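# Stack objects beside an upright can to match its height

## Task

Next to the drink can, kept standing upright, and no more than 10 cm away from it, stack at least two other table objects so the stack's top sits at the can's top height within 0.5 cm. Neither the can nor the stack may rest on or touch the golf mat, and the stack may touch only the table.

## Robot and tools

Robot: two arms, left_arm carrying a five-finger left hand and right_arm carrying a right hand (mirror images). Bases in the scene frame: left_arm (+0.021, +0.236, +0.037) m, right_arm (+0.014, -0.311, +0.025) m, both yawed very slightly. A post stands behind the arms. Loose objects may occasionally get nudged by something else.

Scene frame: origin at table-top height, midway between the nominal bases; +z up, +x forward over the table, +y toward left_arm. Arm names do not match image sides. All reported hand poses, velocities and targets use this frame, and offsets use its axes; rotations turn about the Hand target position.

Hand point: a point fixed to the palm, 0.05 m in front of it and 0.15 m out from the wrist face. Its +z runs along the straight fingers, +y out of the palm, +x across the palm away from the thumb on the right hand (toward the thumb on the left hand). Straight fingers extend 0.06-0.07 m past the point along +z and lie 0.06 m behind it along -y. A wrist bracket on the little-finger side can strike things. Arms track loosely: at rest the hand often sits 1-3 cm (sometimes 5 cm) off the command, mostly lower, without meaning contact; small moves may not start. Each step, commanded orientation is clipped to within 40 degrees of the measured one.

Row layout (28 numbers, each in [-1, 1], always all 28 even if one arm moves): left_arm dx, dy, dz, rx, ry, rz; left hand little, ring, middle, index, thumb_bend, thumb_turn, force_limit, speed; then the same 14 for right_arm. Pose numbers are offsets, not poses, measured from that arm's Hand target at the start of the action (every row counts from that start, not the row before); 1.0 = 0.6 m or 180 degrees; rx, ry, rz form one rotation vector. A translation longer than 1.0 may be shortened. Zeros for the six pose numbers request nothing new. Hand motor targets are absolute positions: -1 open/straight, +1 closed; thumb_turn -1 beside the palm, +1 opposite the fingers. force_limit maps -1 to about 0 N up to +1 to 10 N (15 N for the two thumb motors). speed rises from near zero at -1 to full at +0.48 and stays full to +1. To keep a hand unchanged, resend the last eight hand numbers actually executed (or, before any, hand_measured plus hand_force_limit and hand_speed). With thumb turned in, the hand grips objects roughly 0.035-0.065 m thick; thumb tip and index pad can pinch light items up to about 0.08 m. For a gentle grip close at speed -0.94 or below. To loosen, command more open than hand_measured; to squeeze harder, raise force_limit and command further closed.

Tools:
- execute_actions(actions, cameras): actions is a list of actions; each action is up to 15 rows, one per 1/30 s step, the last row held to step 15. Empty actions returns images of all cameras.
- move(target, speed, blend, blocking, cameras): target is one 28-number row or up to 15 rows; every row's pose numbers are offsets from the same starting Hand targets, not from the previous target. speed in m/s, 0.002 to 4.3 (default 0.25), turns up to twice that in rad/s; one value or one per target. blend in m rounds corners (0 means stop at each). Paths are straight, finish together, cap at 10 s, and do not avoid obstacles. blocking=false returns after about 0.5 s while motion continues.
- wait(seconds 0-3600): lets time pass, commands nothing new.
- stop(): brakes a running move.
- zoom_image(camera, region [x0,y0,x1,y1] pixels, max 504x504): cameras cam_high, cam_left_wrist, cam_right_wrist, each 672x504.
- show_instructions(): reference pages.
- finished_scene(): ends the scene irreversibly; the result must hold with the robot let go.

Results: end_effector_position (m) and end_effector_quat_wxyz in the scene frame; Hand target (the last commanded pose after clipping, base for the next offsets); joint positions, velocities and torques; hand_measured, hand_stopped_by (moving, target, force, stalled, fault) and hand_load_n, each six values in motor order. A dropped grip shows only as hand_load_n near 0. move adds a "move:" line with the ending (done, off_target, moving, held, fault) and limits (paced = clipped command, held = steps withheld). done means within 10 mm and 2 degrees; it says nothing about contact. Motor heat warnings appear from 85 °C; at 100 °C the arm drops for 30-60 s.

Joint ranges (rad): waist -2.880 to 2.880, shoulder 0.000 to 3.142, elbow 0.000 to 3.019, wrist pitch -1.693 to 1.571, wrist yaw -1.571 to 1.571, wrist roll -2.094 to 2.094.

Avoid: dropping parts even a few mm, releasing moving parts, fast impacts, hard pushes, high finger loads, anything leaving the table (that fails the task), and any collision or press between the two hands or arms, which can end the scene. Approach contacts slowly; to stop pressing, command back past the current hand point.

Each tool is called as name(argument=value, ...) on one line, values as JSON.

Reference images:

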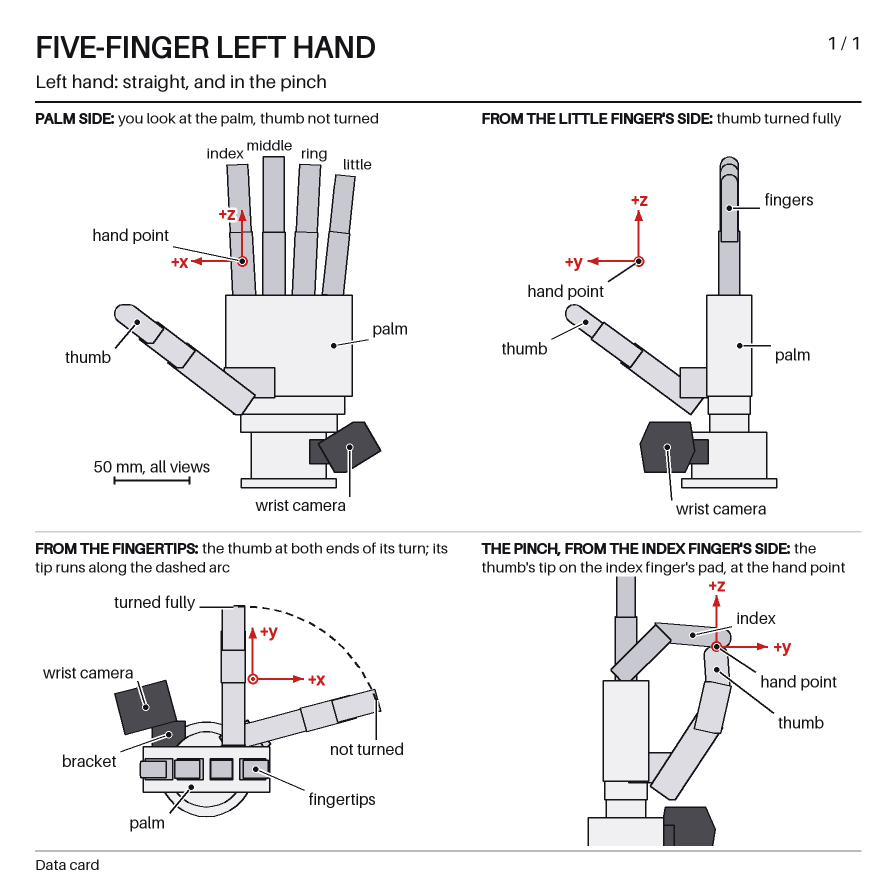

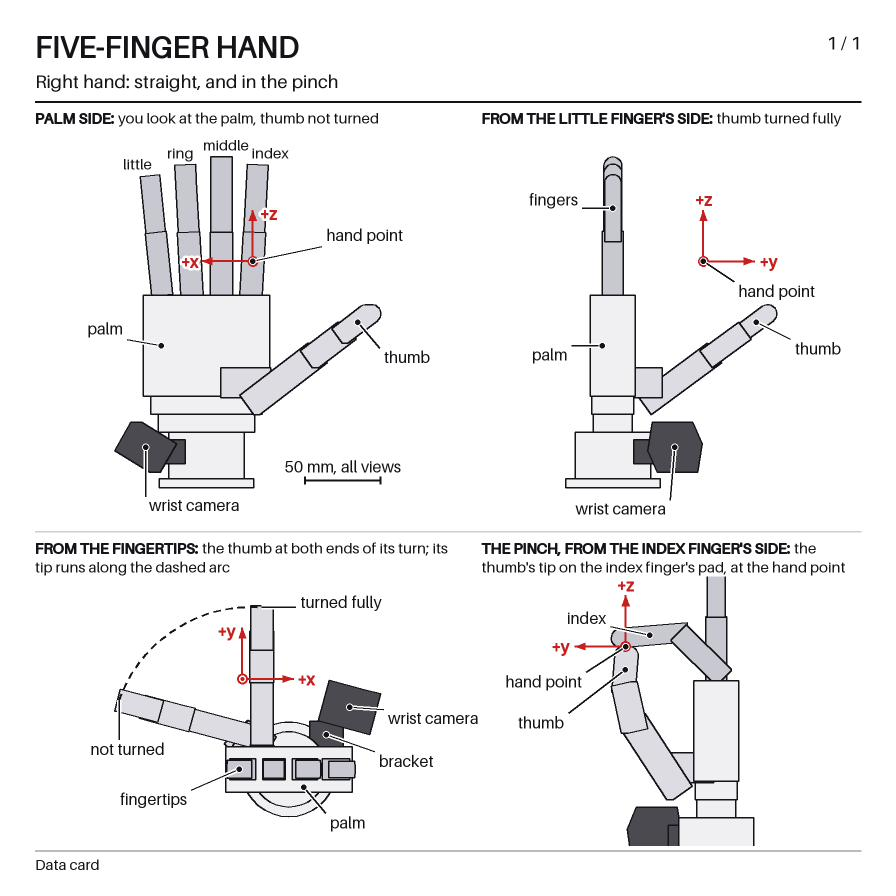

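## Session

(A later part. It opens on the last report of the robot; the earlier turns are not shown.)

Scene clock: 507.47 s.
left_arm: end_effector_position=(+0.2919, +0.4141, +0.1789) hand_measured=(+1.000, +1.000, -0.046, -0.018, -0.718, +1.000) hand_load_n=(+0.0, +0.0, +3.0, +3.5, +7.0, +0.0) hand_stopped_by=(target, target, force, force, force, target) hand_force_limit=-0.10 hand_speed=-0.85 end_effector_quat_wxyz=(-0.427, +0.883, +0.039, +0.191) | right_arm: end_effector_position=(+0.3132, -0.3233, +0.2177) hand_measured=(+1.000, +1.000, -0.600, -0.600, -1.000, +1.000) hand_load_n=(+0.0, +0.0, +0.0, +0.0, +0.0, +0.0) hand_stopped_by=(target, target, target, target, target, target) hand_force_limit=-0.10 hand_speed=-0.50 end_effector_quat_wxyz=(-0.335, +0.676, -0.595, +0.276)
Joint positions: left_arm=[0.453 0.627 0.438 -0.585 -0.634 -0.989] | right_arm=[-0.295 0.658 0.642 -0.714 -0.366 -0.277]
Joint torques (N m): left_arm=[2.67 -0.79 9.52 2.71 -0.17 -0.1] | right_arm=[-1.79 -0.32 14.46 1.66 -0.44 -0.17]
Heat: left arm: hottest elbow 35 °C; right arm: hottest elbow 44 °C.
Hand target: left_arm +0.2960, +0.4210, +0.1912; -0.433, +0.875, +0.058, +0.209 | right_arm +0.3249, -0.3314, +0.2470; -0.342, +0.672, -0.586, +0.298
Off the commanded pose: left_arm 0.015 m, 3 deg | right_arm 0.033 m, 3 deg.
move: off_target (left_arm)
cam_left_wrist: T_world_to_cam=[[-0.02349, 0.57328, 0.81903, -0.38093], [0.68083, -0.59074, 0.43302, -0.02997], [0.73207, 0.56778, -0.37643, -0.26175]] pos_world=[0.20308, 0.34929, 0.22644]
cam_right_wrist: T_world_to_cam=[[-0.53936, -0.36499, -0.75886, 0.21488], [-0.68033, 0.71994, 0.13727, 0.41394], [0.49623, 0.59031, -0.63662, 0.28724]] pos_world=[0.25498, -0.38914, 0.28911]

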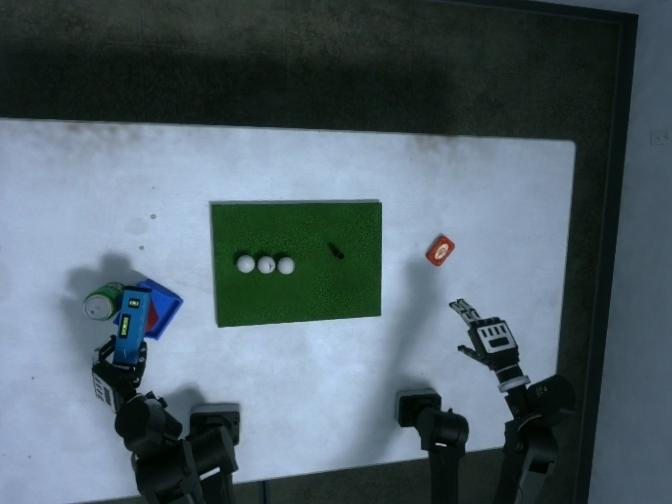

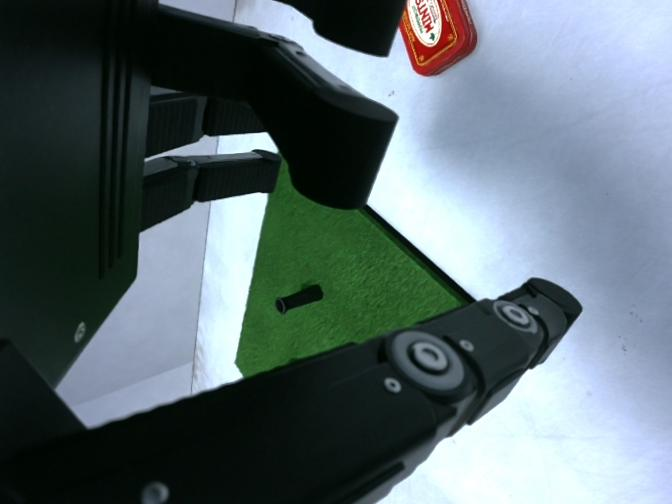

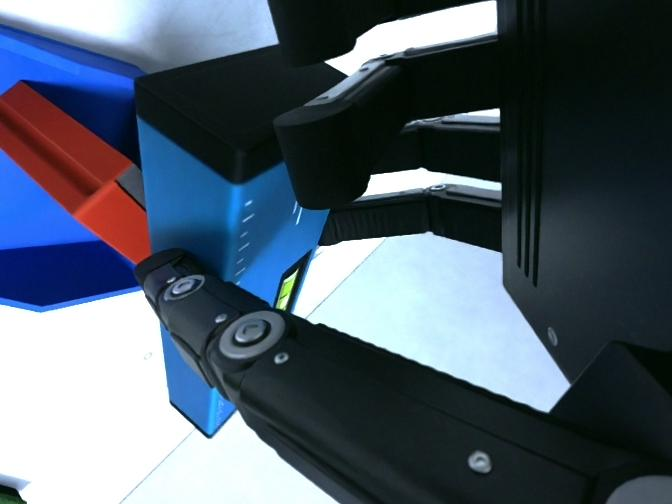

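move(target=[0, 0, 0.01, -0.009, -0.066, 0, 1, 1, 0.1, 0.1, -0.5, 1, -0.1, -0.85, 0, 0, 0, 0, 0, 0, 1, 1, -0.6, -0.6, -1, 1, -0.1, -0.5], speed=0.03, cameras=["all"])

zoom_image(camera="cam_high", region=[100, 270, 190, 360])

zoom_image(camera="cam_right_wrist", region=[100, 20, 400, 245])

zoom_image(camera="cam_right_wrist", region=[120, 330, 270, 480])

Scene clock: 518.07 s.
left_arm: end_effector_position=(+0.2922, +0.4137, +0.1821) hand_measured=(+1.000, +1.000, -0.046, -0.018, -0.718, +1.000) hand_load_n=(+0.0, +0.0, +3.0, +3.5, +7.0, +0.5) hand_stopped_by=(target, target, force, force, force, target) hand_force_limit=-0.10 hand_speed=-0.85 end_effector_quat_wxyz=(-0.406, +0.867, +0.085, +0.277) | right_arm: end_effector_position=(+0.3132, -0.3233, +0.2177) hand_measured=(+1.000, +1.000, -0.600, -0.600, -1.000, +1.000) hand_load_n=(+0.5, +0.0, +0.0, +0.0, +0.0, +0.0) hand_stopped_by=(target, target, target, target, target, target) hand_force_limit=-0.10 hand_speed=-0.50 end_effector_quat_wxyz=(-0.335, +0.676, -0.595, +0.276)
Joint positions: left_arm=[0.537 0.51 0.344 -0.463 -0.497 -1.029] | right_arm=[-0.295 0.658 0.642 -0.714 -0.366 -0.277]
Joint torques (N m): left_arm=[2.67 0.15 9.69 2.92 -0.02 -0.15] | right_arm=[-1.79 -0.32 14.48 1.63 -0.44 -0.18]
Heat: left arm: hottest elbow 34 °C; right arm: hottest elbow 45 °C.
Hand target: left_arm +0.2959, +0.4210, +0.1971; -0.412, +0.855, +0.105, +0.297 | right_arm +0.3249, -0.3314, +0.2470; -0.342, +0.672, -0.586, +0.298
Off the commanded pose: left_arm 0.017 m, 4 deg | right_arm 0.033 m, 3 deg.
move: off_target (left_arm)
cam_left_wrist: T_world_to_cam=[[-0.18436, 0.6001, 0.77839, -0.34004], [0.58044, -0.57264, 0.57895, -0.03645], [0.79316, 0.55854, -0.24275, -0.29896]] pos_world=[0.19559, 0.35017, 0.21322]
cam_right_wrist: T_world_to_cam=[[-0.53936, -0.36499, -0.75886, 0.21488], [-0.68033, 0.71994, 0.13727, 0.41394], [0.49623, 0.59031, -0.63662, 0.28724]] pos_world=[0.25498, -0.38914, 0.28911]

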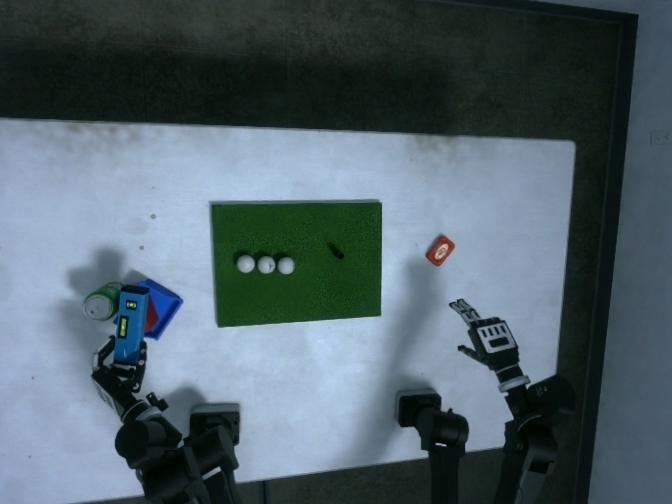

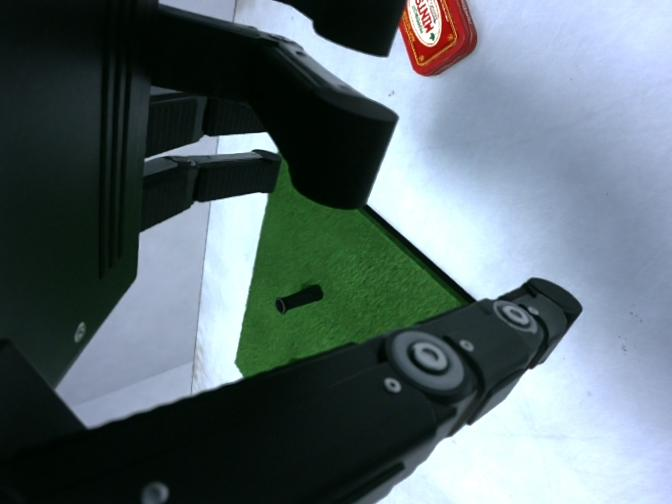

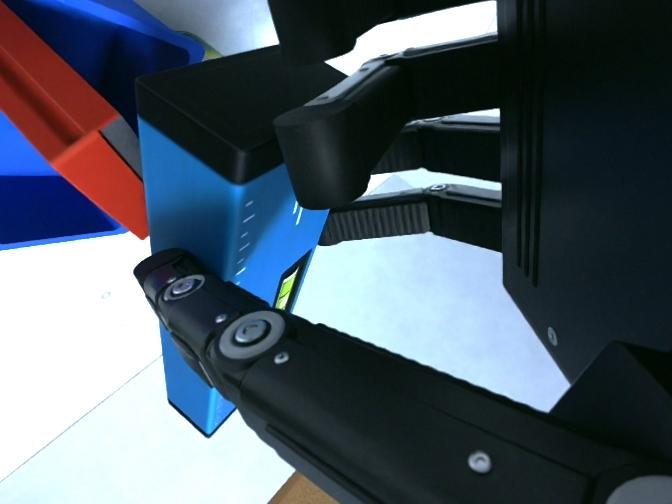

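Scaled by 5.600.

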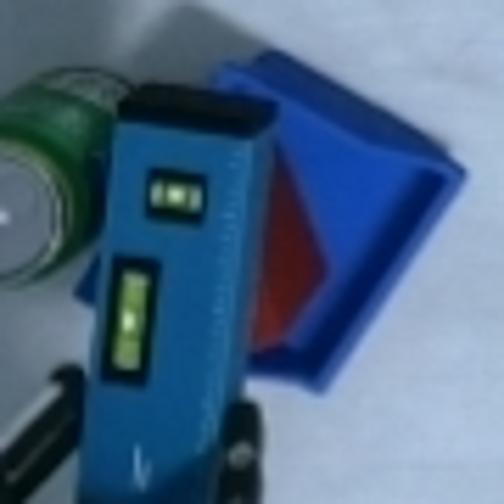

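Scaled by 1.680.

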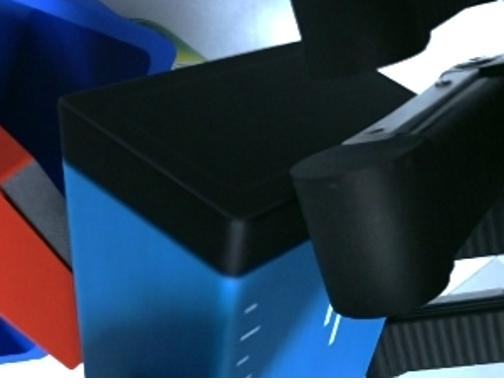

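Scaled by 3.360.

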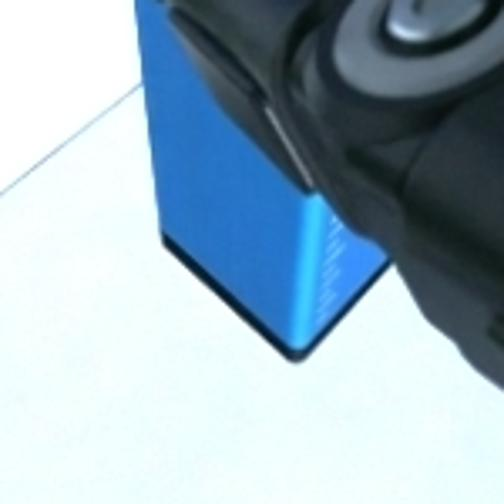

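zoom_image(camera="cam_right_wrist", region=[0, 60, 170, 250])

Scaled by 2.653.

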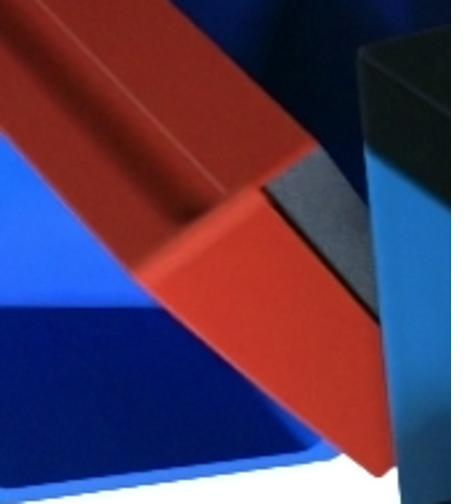

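move(target=[-0.0115, -0.0033, -0.0618, -0.0039, 0.018, -0.0075, 1, 1, 0.1, 0.1, -0.5, 1, -0.1, -0.85, 0, 0, 0, 0, 0, 0, 1, 1, -0.6, -0.6, -1, 1, -0.1, -0.5], speed=0.03, cameras=["all"])

zoom_image(camera="cam_high", region=[100, 270, 190, 360])

zoom_image(camera="cam_right_wrist", region=[0, 20, 400, 320])

zoom_image(camera="cam_right_wrist", region=[120, 330, 270, 480])

Scene clock: 523.17 s.
left_arm: end_effector_position=(+0.2856, +0.4116, +0.1512) hand_measured=(+1.000, +1.000, -0.046, -0.018, -0.718, +1.000) hand_load_n=(+0.0, +0.0, +3.0, +3.5, +7.0, +0.0) hand_stopped_by=(target, target, force, force, force, target) hand_force_limit=-0.10 hand_speed=-0.85 end_effector_quat_wxyz=(-0.399, +0.873, +0.077, +0.268) | right_arm: end_effector_position=(+0.3132, -0.3233, +0.2177) hand_measured=(+1.000, +1.000, -0.600, -0.600, -1.000, +1.000) hand_load_n=(+0.5, +0.0, +0.0, +0.0, -0.5, +0.0) hand_stopped_by=(target, target, target, target, target, target) hand_force_limit=-0.10 hand_speed=-0.50 end_effector_quat_wxyz=(-0.335, +0.676, -0.595, +0.276)
Joint positions: left_arm=[0.559 0.523 0.28 -0.404 -0.469 -1.008] | right_arm=[-0.295 0.658 0.642 -0.714 -0.366 -0.277]
Joint torques (N m): left_arm=[2.67 1.73 9.62 2.99 -0.01 0.02] | right_arm=[-1.73 -0.26 14.46 1.65 -0.44 -0.17]
Heat: left arm: hottest elbow 34 °C; right arm: hottest elbow 46 °C.
Hand target: left_arm +0.2891, +0.4190, +0.1601; -0.406, +0.867, +0.085, +0.277 | right_arm +0.3249, -0.3314, +0.2470; -0.342, +0.672, -0.586, +0.298
Off the commanded pose: left_arm 0.012 m, 2 deg | right_arm 0.033 m, 3 deg.
move: off_target (left_arm)
cam_left_wrist: T_world_to_cam=[[-0.15788, 0.61341, 0.77382, -0.3283], [0.58776, -0.57133, 0.57282, -0.01765], [0.79348, 0.54526, -0.27033, -0.2905]] pos_world=[0.18905, 0.34969, 0.18562]
cam_right_wrist: T_world_to_cam=[[-0.53936, -0.36499, -0.75886, 0.21488], [-0.68033, 0.71994, 0.13727, 0.41394], [0.49623, 0.59031, -0.63662, 0.28724]] pos_world=[0.25498, -0.38914, 0.28911]

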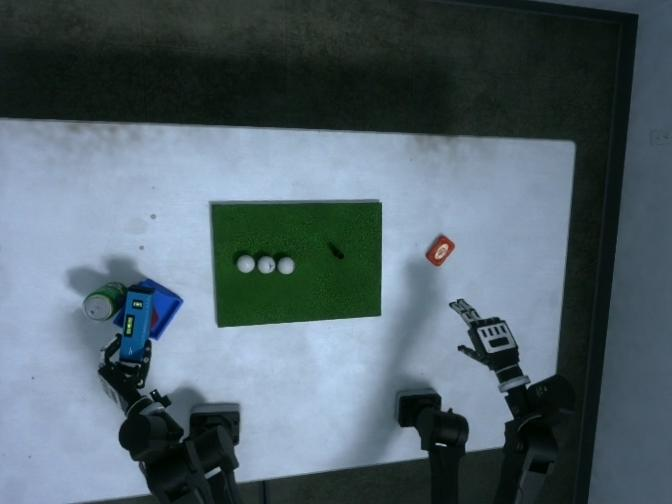

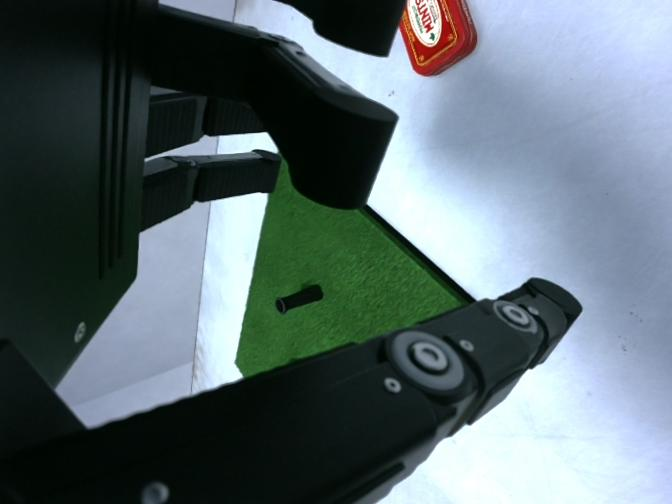

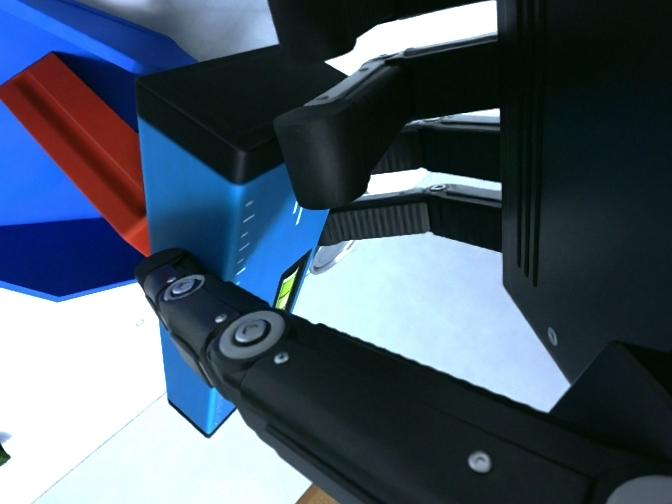

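Scaled by 5.600.

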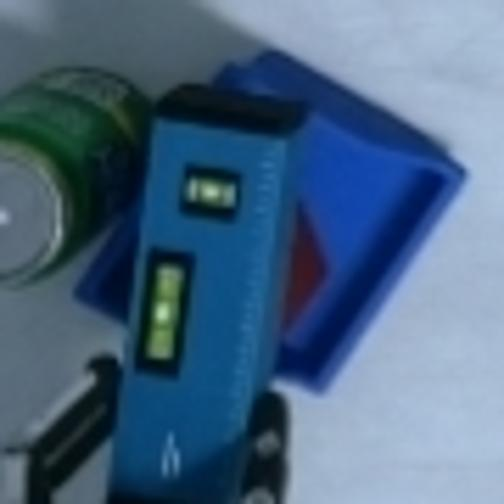

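Scaled by 1.260.

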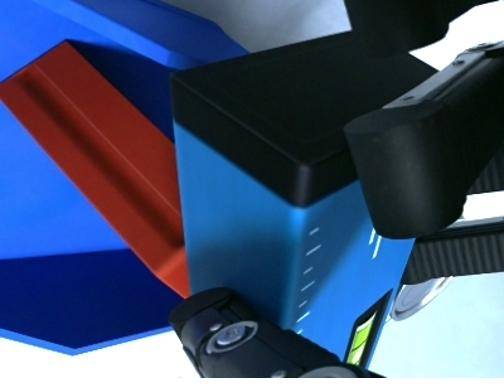

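Scaled by 3.360.

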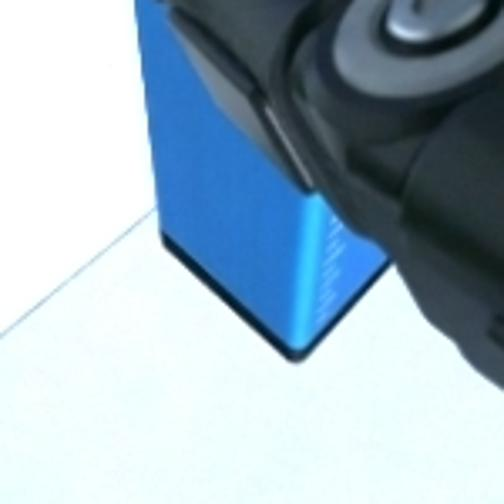

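move(target=[0.0033, 0.0067, -0.0183, 0, -0.0094, 0, 1, 1, 0.1, 0.1, -0.5, 1, -0.1, -0.85, 0, 0, 0, 0, 0, 0, 1, 1, -0.6, -0.6, -1, 1, -0.1, -0.5], speed=0.02, cameras=["all"])

zoom_image(camera="cam_high", region=[100, 270, 190, 360])

zoom_image(camera="cam_right_wrist", region=[0, 20, 400, 320])

zoom_image(camera="cam_right_wrist", region=[120, 330, 270, 480])

Scene clock: 525.97 s.
left_arm: end_effector_position=(+0.2877, +0.4156, +0.1404) hand_measured=(+1.000, +1.000, -0.046, -0.018, -0.718, +1.000) hand_load_n=(+0.0, +0.0, +3.0, +3.5, +7.0, +0.0) hand_stopped_by=(target, target, force, force, force, target) hand_force_limit=-0.10 hand_speed=-0.85 end_effector_quat_wxyz=(-0.398, +0.869, +0.083, +0.281) | right_arm: end_effector_position=(+0.3132, -0.3233, +0.2177) hand_measured=(+1.000, +1.000, -0.600, -0.600, -1.000, +1.000) hand_load_n=(+0.5, +0.0, +0.0, +0.0, +0.0, +0.0) hand_stopped_by=(target, target, target, target, target, target) hand_force_limit=-0.10 hand_speed=-0.50 end_effector_quat_wxyz=(-0.335, +0.676, -0.595, +0.276)
Joint positions: left_arm=[0.585 0.546 0.241 -0.314 -0.439 -1.004] | right_arm=[-0.295 0.658 0.642 -0.714 -0.366 -0.277]
Joint torques (N m): left_arm=[2.67 1.73 9.46 3.03 0.02 0.03] | right_arm=[-1.73 -0.38 14.46 1.68 -0.45 -0.17]
Heat: left arm: hottest elbow 34 °C; right arm: hottest elbow 46 °C.
Hand target: left_arm +0.2910, +0.4230, +0.1490; -0.405, +0.862, +0.091, +0.290 | right_arm +0.3249, -0.3314, +0.2470; -0.342, +0.672, -0.586, +0.298
Off the commanded pose: left_arm 0.012 m, 2 deg | right_arm 0.033 m, 3 deg.
move: off_target (left_arm)
cam_left_wrist: T_world_to_cam=[[-0.18113, 0.6137, 0.76848, -0.31475], [0.57064, -0.57083, 0.59035, -0.00824], [0.80097, 0.54546, -0.24681, -0.30274]] pos_world=[0.19018, 0.35359, 0.17202]
cam_right_wrist: T_world_to_cam=[[-0.53936, -0.36499, -0.75886, 0.21488], [-0.68033, 0.71994, 0.13727, 0.41394], [0.49623, 0.59031, -0.63662, 0.28724]] pos_world=[0.25498, -0.38914, 0.28911]

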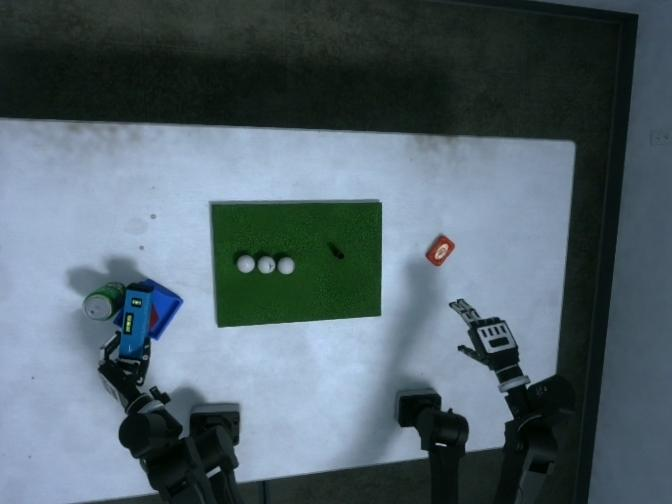

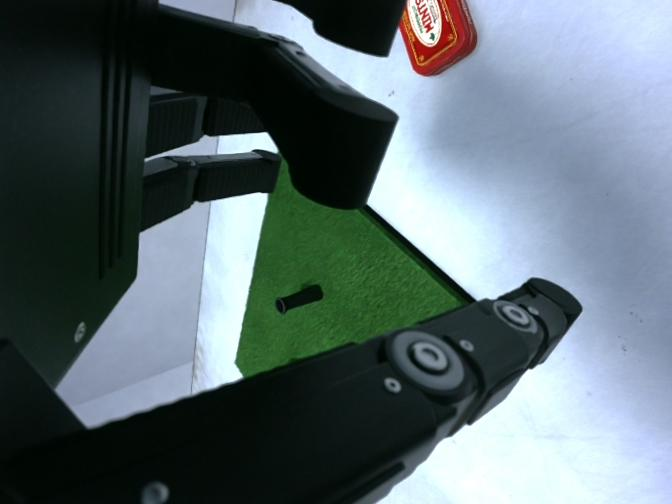

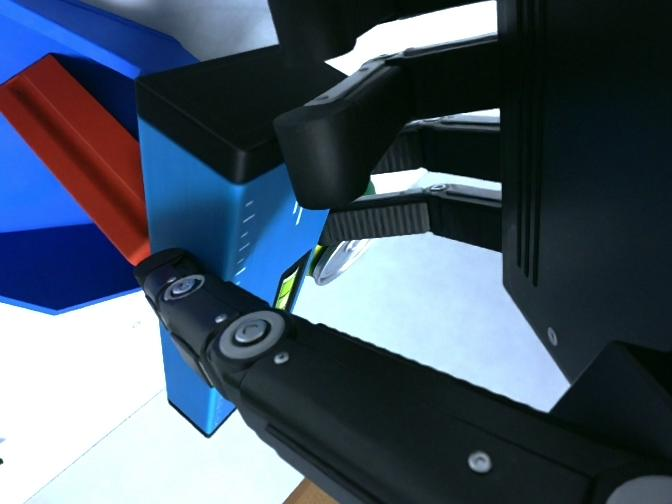

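Scaled by 5.600.

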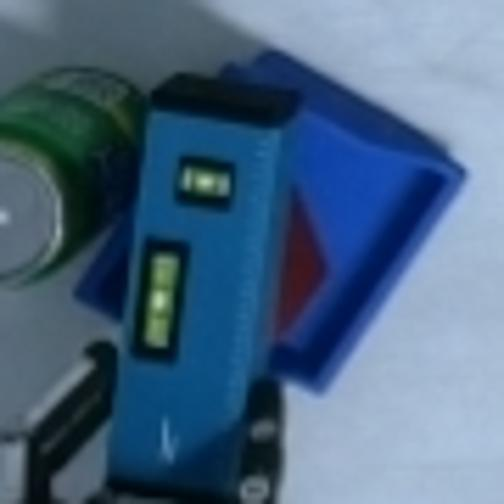

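Scaled by 1.260.

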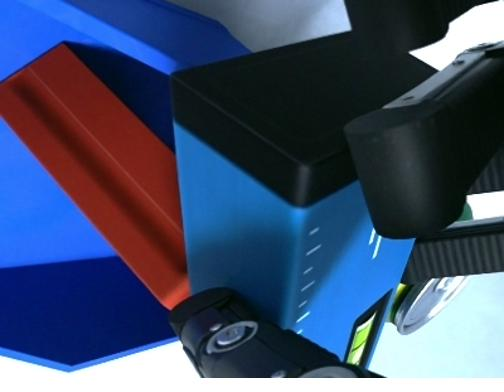

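Scaled by 3.360.

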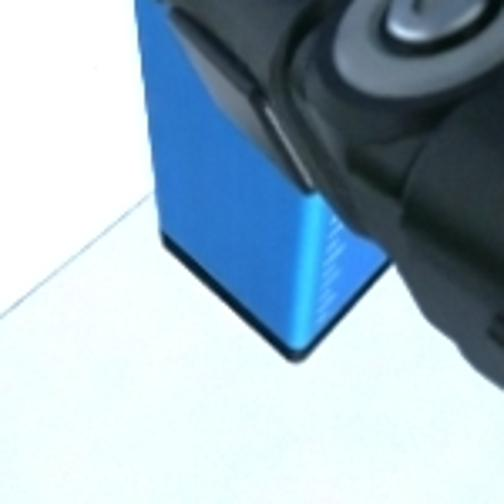

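move(target=[0, 0, -0.01, 0, 0, 0, 1, 1, 0.1, 0.1, -0.5, 1, -0.1, -0.85, 0, 0, 0, 0, 0, 0, 1, 1, -0.6, -0.6, -1, 1, -0.1, -0.5], speed=0.015, cameras=["all"])

zoom_image(camera="cam_high", region=[100, 270, 190, 360])

zoom_image(camera="cam_right_wrist", region=[0, 20, 400, 320])

zoom_image(camera="cam_right_wrist", region=[120, 330, 270, 480])

Scene clock: 527.73 s.
left_arm: end_effector_position=(+0.2889, +0.4164, +0.1376) hand_measured=(+1.000, +1.000, -0.046, -0.018, -0.718, +1.000) hand_load_n=(+0.0, +0.0, +3.0, +3.5, +7.0, +0.0) hand_stopped_by=(target, target, force, force, force, target) hand_force_limit=-0.10 hand_speed=-0.85 end_effector_quat_wxyz=(-0.399, +0.868, +0.084, +0.284) | right_arm: end_effector_position=(+0.3132, -0.3233, +0.2177) hand_measured=(+1.000, +1.000, -0.600, -0.600, -1.000, +1.000) hand_load_n=(+0.0, +0.0, +0.0, +0.0, +0.0, +0.0) hand_stopped_by=(target, target, target, target, target, target) hand_force_limit=-0.10 hand_speed=-0.50 end_effector_quat_wxyz=(-0.335, +0.676, -0.595, +0.276)
Joint positions: left_arm=[0.586 0.556 0.23 -0.286 -0.439 -1.004] | right_arm=[-0.295 0.658 0.642 -0.714 -0.366 -0.277]
Joint torques (N m): left_arm=[2.61 1.9 9.13 2.99 0.02 0.02] | right_arm=[-1.85 -0.32 14.46 1.66 -0.44 -0.17]
Heat: left arm: hottest elbow 34 °C; right arm: hottest elbow 46 °C.
Hand target: left_arm +0.2910, +0.4231, +0.1431; -0.405, +0.862, +0.091, +0.290 | right_arm +0.3249, -0.3314, +0.2470; -0.342, +0.672, -0.586, +0.298
Off the commanded pose: left_arm 0.009 m, 1 deg | right_arm 0.033 m, 3 deg.
move: done
cam_left_wrist: T_world_to_cam=[[-0.18661, 0.61079, 0.76949, -0.31028], [0.56693, -0.57272, 0.59209, -0.00507], [0.80235, 0.54674, -0.2394, -0.30687]] pos_world=[0.19119, 0.35439, 0.1683]
cam_right_wrist: T_world_to_cam=[[-0.53936, -0.36499, -0.75886, 0.21488], [-0.68033, 0.71994, 0.13727, 0.41394], [0.49623, 0.59031, -0.63662, 0.28724]] pos_world=[0.25498, -0.38914, 0.28911]

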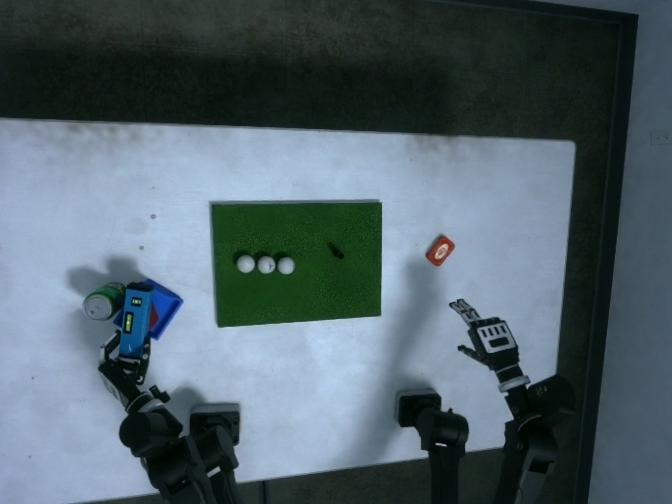

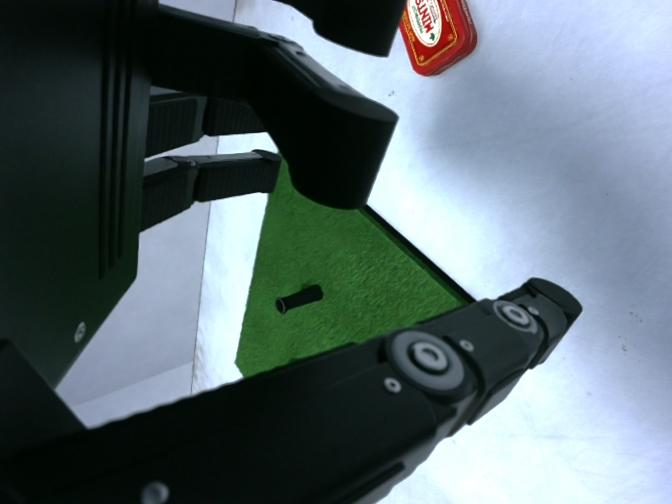

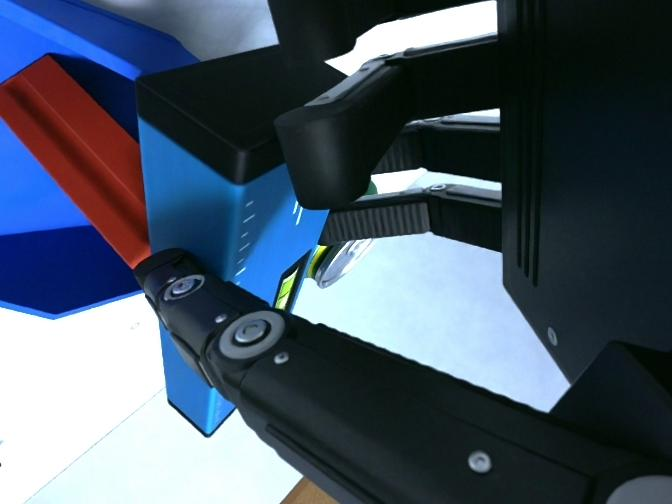

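Scaled by 5.600.

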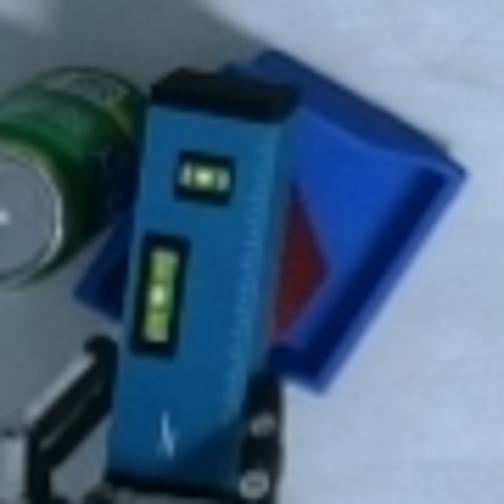

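Scaled by 1.260.

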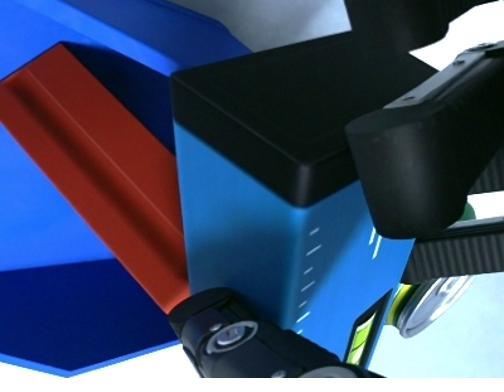

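Scaled by 3.360.

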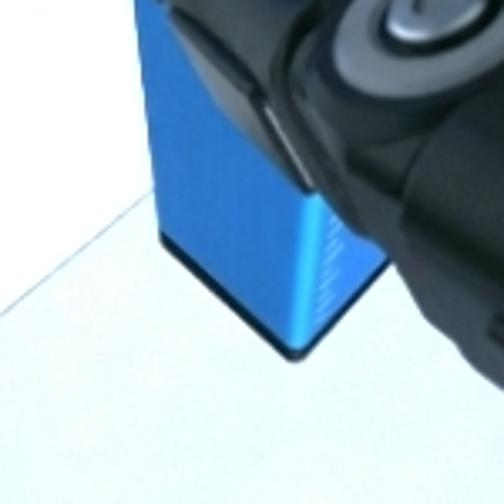

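move(target=[0, 0, -0.01, 0, 0, 0, 1, 1, 0.1, 0.1, -0.5, 1, -0.1, -0.85, 0, 0, 0, 0, 0, 0, 1, 1, -0.6, -0.6, -1, 1, -0.1, -0.5], speed=0.015, cameras=["all"])

zoom_image(camera="cam_high", region=[100, 270, 190, 360])

zoom_image(camera="cam_right_wrist", region=[0, 20, 400, 320])

zoom_image(camera="cam_right_wrist", region=[120, 330, 270, 480])

Scene clock: 529.20 s.
left_arm: end_effector_position=(+0.2909, +0.4181, +0.1368) hand_measured=(+1.000, +1.000, -0.046, -0.018, -0.718, +1.000) hand_load_n=(+0.0, +0.0, +3.0, +3.5, +7.5, +0.5) hand_stopped_by=(target, target, force, force, force, target) hand_force_limit=-0.10 hand_speed=-0.85 end_effector_quat_wxyz=(-0.402, +0.865, +0.086, +0.289) | right_arm: end_effector_position=(+0.3132, -0.3233, +0.2177) hand_measured=(+1.000, +1.000, -0.600, -0.600, -1.000, +1.000) hand_load_n=(+0.0, +0.0, +0.0, +0.0, +0.0, +0.0) hand_stopped_by=(target, target, target, target, target, target) hand_force_limit=-0.10 hand_speed=-0.50 end_effector_quat_wxyz=(-0.335, +0.676, -0.595, +0.276)
Joint positions: left_arm=[0.588 0.567 0.222 -0.252 -0.438 -1.004] | right_arm=[-0.295 0.658 0.642 -0.714 -0.366 -0.277]
Joint torques (N m): left_arm=[2.49 2.2 8.7 2.77 0.01 0.02] | right_arm=[-1.73 -0.26 14.48 1.63 -0.44 -0.18]
Heat: left arm: hottest elbow 34 °C; right arm: hottest elbow 46 °C.
Hand target: left_arm +0.2910, +0.4230, +0.1369; -0.405, +0.863, +0.091, +0.290 | right_arm +0.3249, -0.3314, +0.2470; -0.342, +0.672, -0.586, +0.298
Off the commanded pose: left_arm 0.005 m, 1 deg | right_arm 0.033 m, 3 deg.
move: done
cam_left_wrist: T_world_to_cam=[[-0.19648, 0.60514, 0.77149, -0.30529], [0.56044, -0.57631, 0.59478, -0.00176], [0.80455, 0.54924, -0.22591, -0.31309]] pos_world=[0.1929, 0.3557, 0.16585]
cam_right_wrist: T_world_to_cam=[[-0.53936, -0.36499, -0.75886, 0.21488], [-0.68033, 0.71994, 0.13727, 0.41394], [0.49623, 0.59031, -0.63662, 0.28724]] pos_world=[0.25498, -0.38914, 0.28911]

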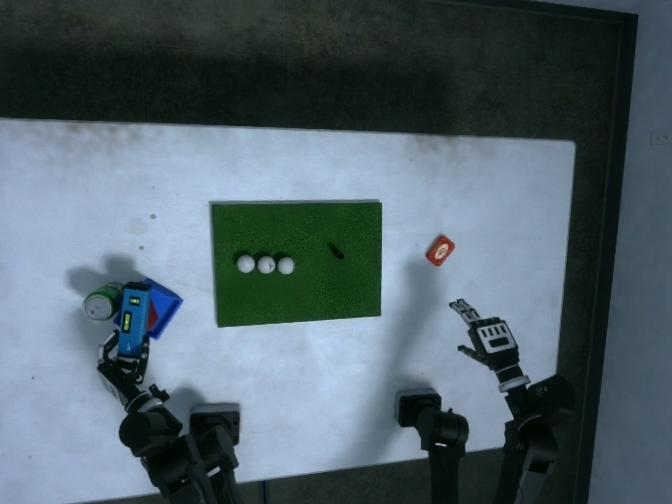

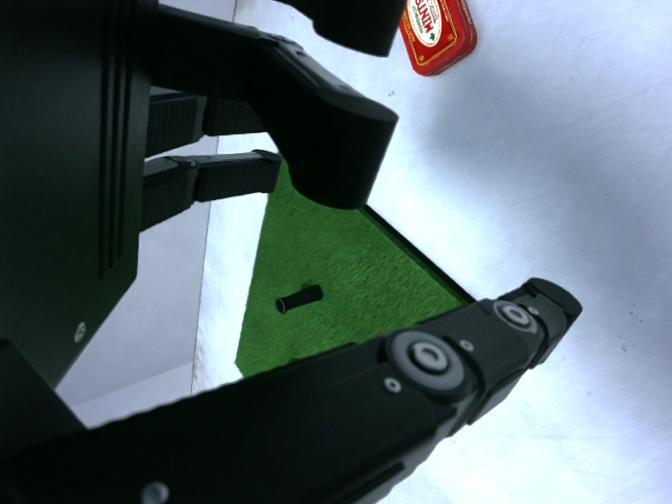

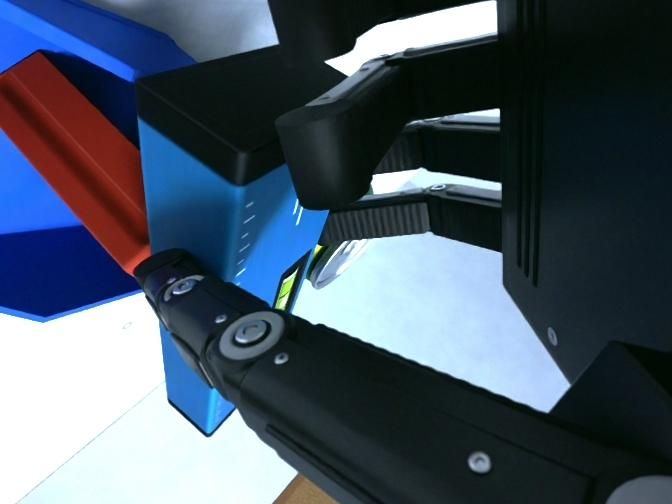

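Scaled by 5.600.

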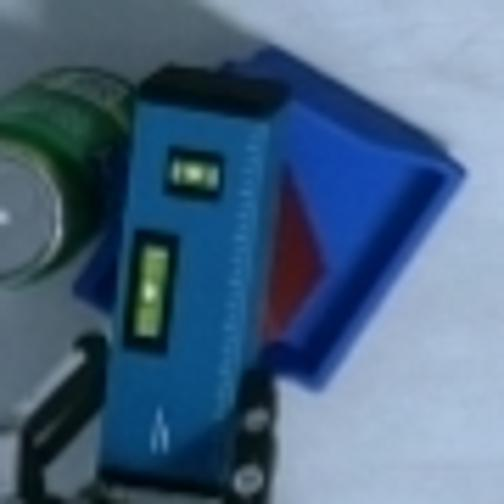

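Scaled by 1.260.

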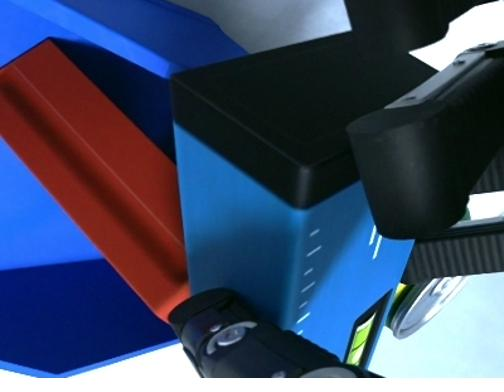

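Scaled by 3.360.

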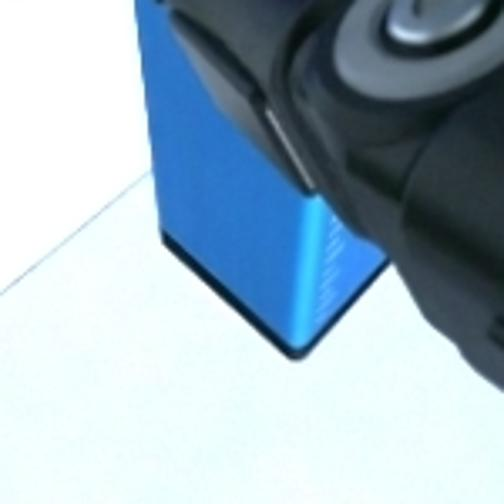

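move(target=[0.005, 0.0025, 0.015, 0, 0, 0, 1, 1, 0.1, 0.1, -0.5, 1, -0.1, -0.85, 0, 0, 0, 0, 0, 0, 1, 1, -0.6, -0.6, -1, 1, -0.1, -0.5], speed=0.015, cameras=["all"])

zoom_image(camera="cam_high", region=[100, 270, 190, 360])

zoom_image(camera="cam_right_wrist", region=[0, 20, 400, 320])

Scene clock: 533.10 s.
left_arm: end_effector_position=(+0.2909, +0.4181, +0.1368) hand_measured=(+1.000, +1.000, -0.046, -0.018, -0.718, +1.000) hand_load_n=(+0.5, +0.0, +2.5, +3.5, +7.0, +0.0) hand_stopped_by=(target, target, force, force, force, target) hand_force_limit=-0.10 hand_speed=-0.85 end_effector_quat_wxyz=(-0.402, +0.865, +0.086, +0.289) | right_arm: end_effector_position=(+0.3132, -0.3233, +0.2177) hand_measured=(+1.000, +1.000, -0.600, -0.600, -1.000, +1.000) hand_load_n=(+0.0, +0.0, +0.0, +0.0, +0.0, +0.0) hand_stopped_by=(target, target, target, target, target, target) hand_force_limit=-0.10 hand_speed=-0.50 end_effector_quat_wxyz=(-0.335, +0.676, -0.595, +0.276)
Joint positions: left_arm=[0.588 0.567 0.222 -0.252 -0.438 -1.004] | right_arm=[-0.295 0.658 0.642 -0.714 -0.366 -0.277]
Joint torques (N m): left_arm=[2.37 2.26 10.66 1.77 -0.04 0.02] | right_arm=[-1.73 -0.26 14.48 1.63 -0.44 -0.17]
Heat: left arm: hottest elbow 34 °C; right arm: hottest elbow 46 °C.
Hand target: left_arm +0.2940, +0.4245, +0.1459; -0.405, +0.863, +0.091, +0.290 | right_arm +0.3249, -0.3314, +0.2470; -0.342, +0.672, -0.586, +0.298
Off the commanded pose: left_arm 0.012 m, 1 deg | right_arm 0.033 m, 3 deg.
move: off_target (left_arm)
cam_left_wrist: T_world_to_cam=[[-0.19648, 0.60514, 0.77149, -0.30529], [0.56044, -0.57631, 0.59478, -0.00176], [0.80455, 0.54924, -0.22591, -0.31309]] pos_world=[0.1929, 0.3557, 0.16585]
cam_right_wrist: T_world_to_cam=[[-0.53936, -0.36499, -0.75886, 0.21488], [-0.68033, 0.71994, 0.13727, 0.41394], [0.49623, 0.59031, -0.63662, 0.28724]] pos_world=[0.25498, -0.38914, 0.28911]

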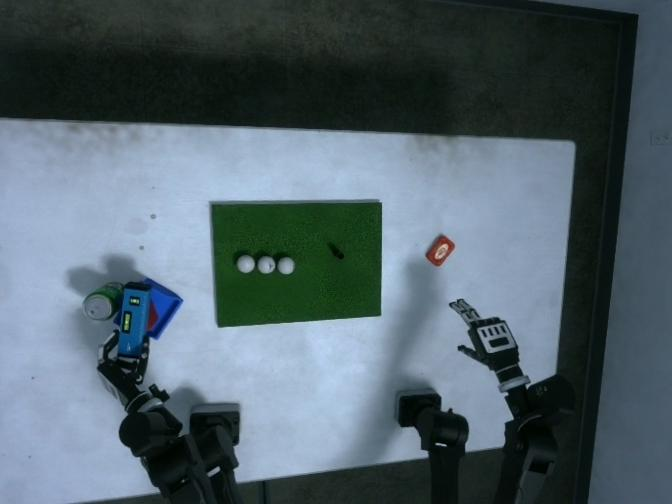

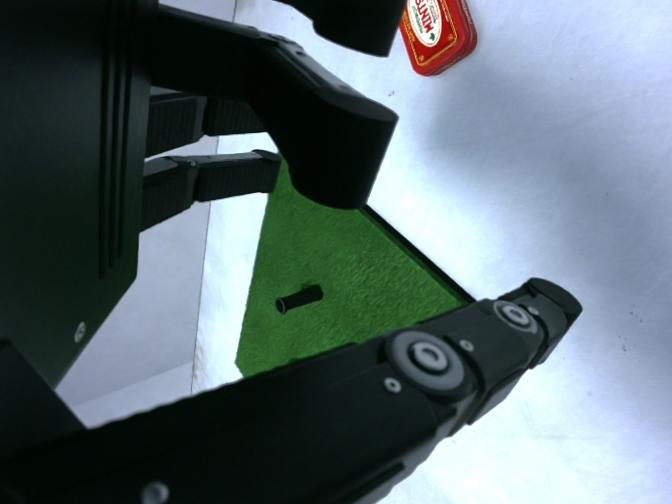

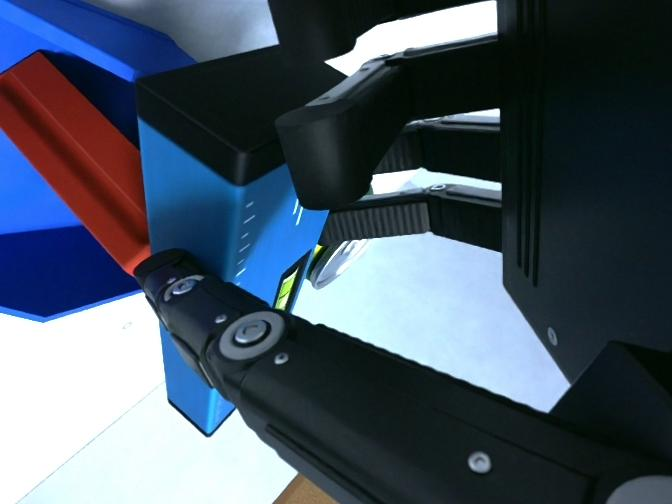

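Scaled by 5.600.

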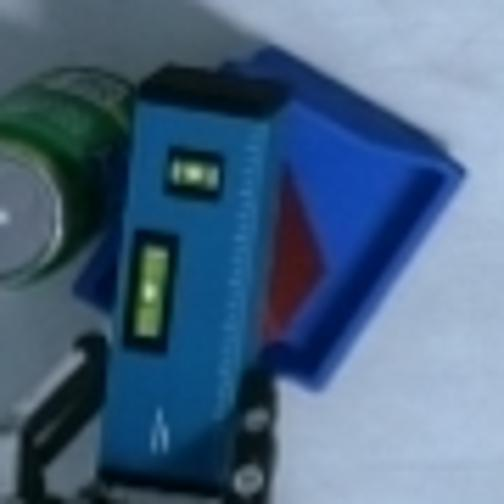

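Scaled by 1.260.

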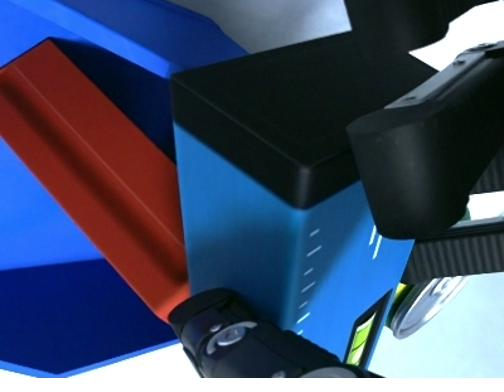

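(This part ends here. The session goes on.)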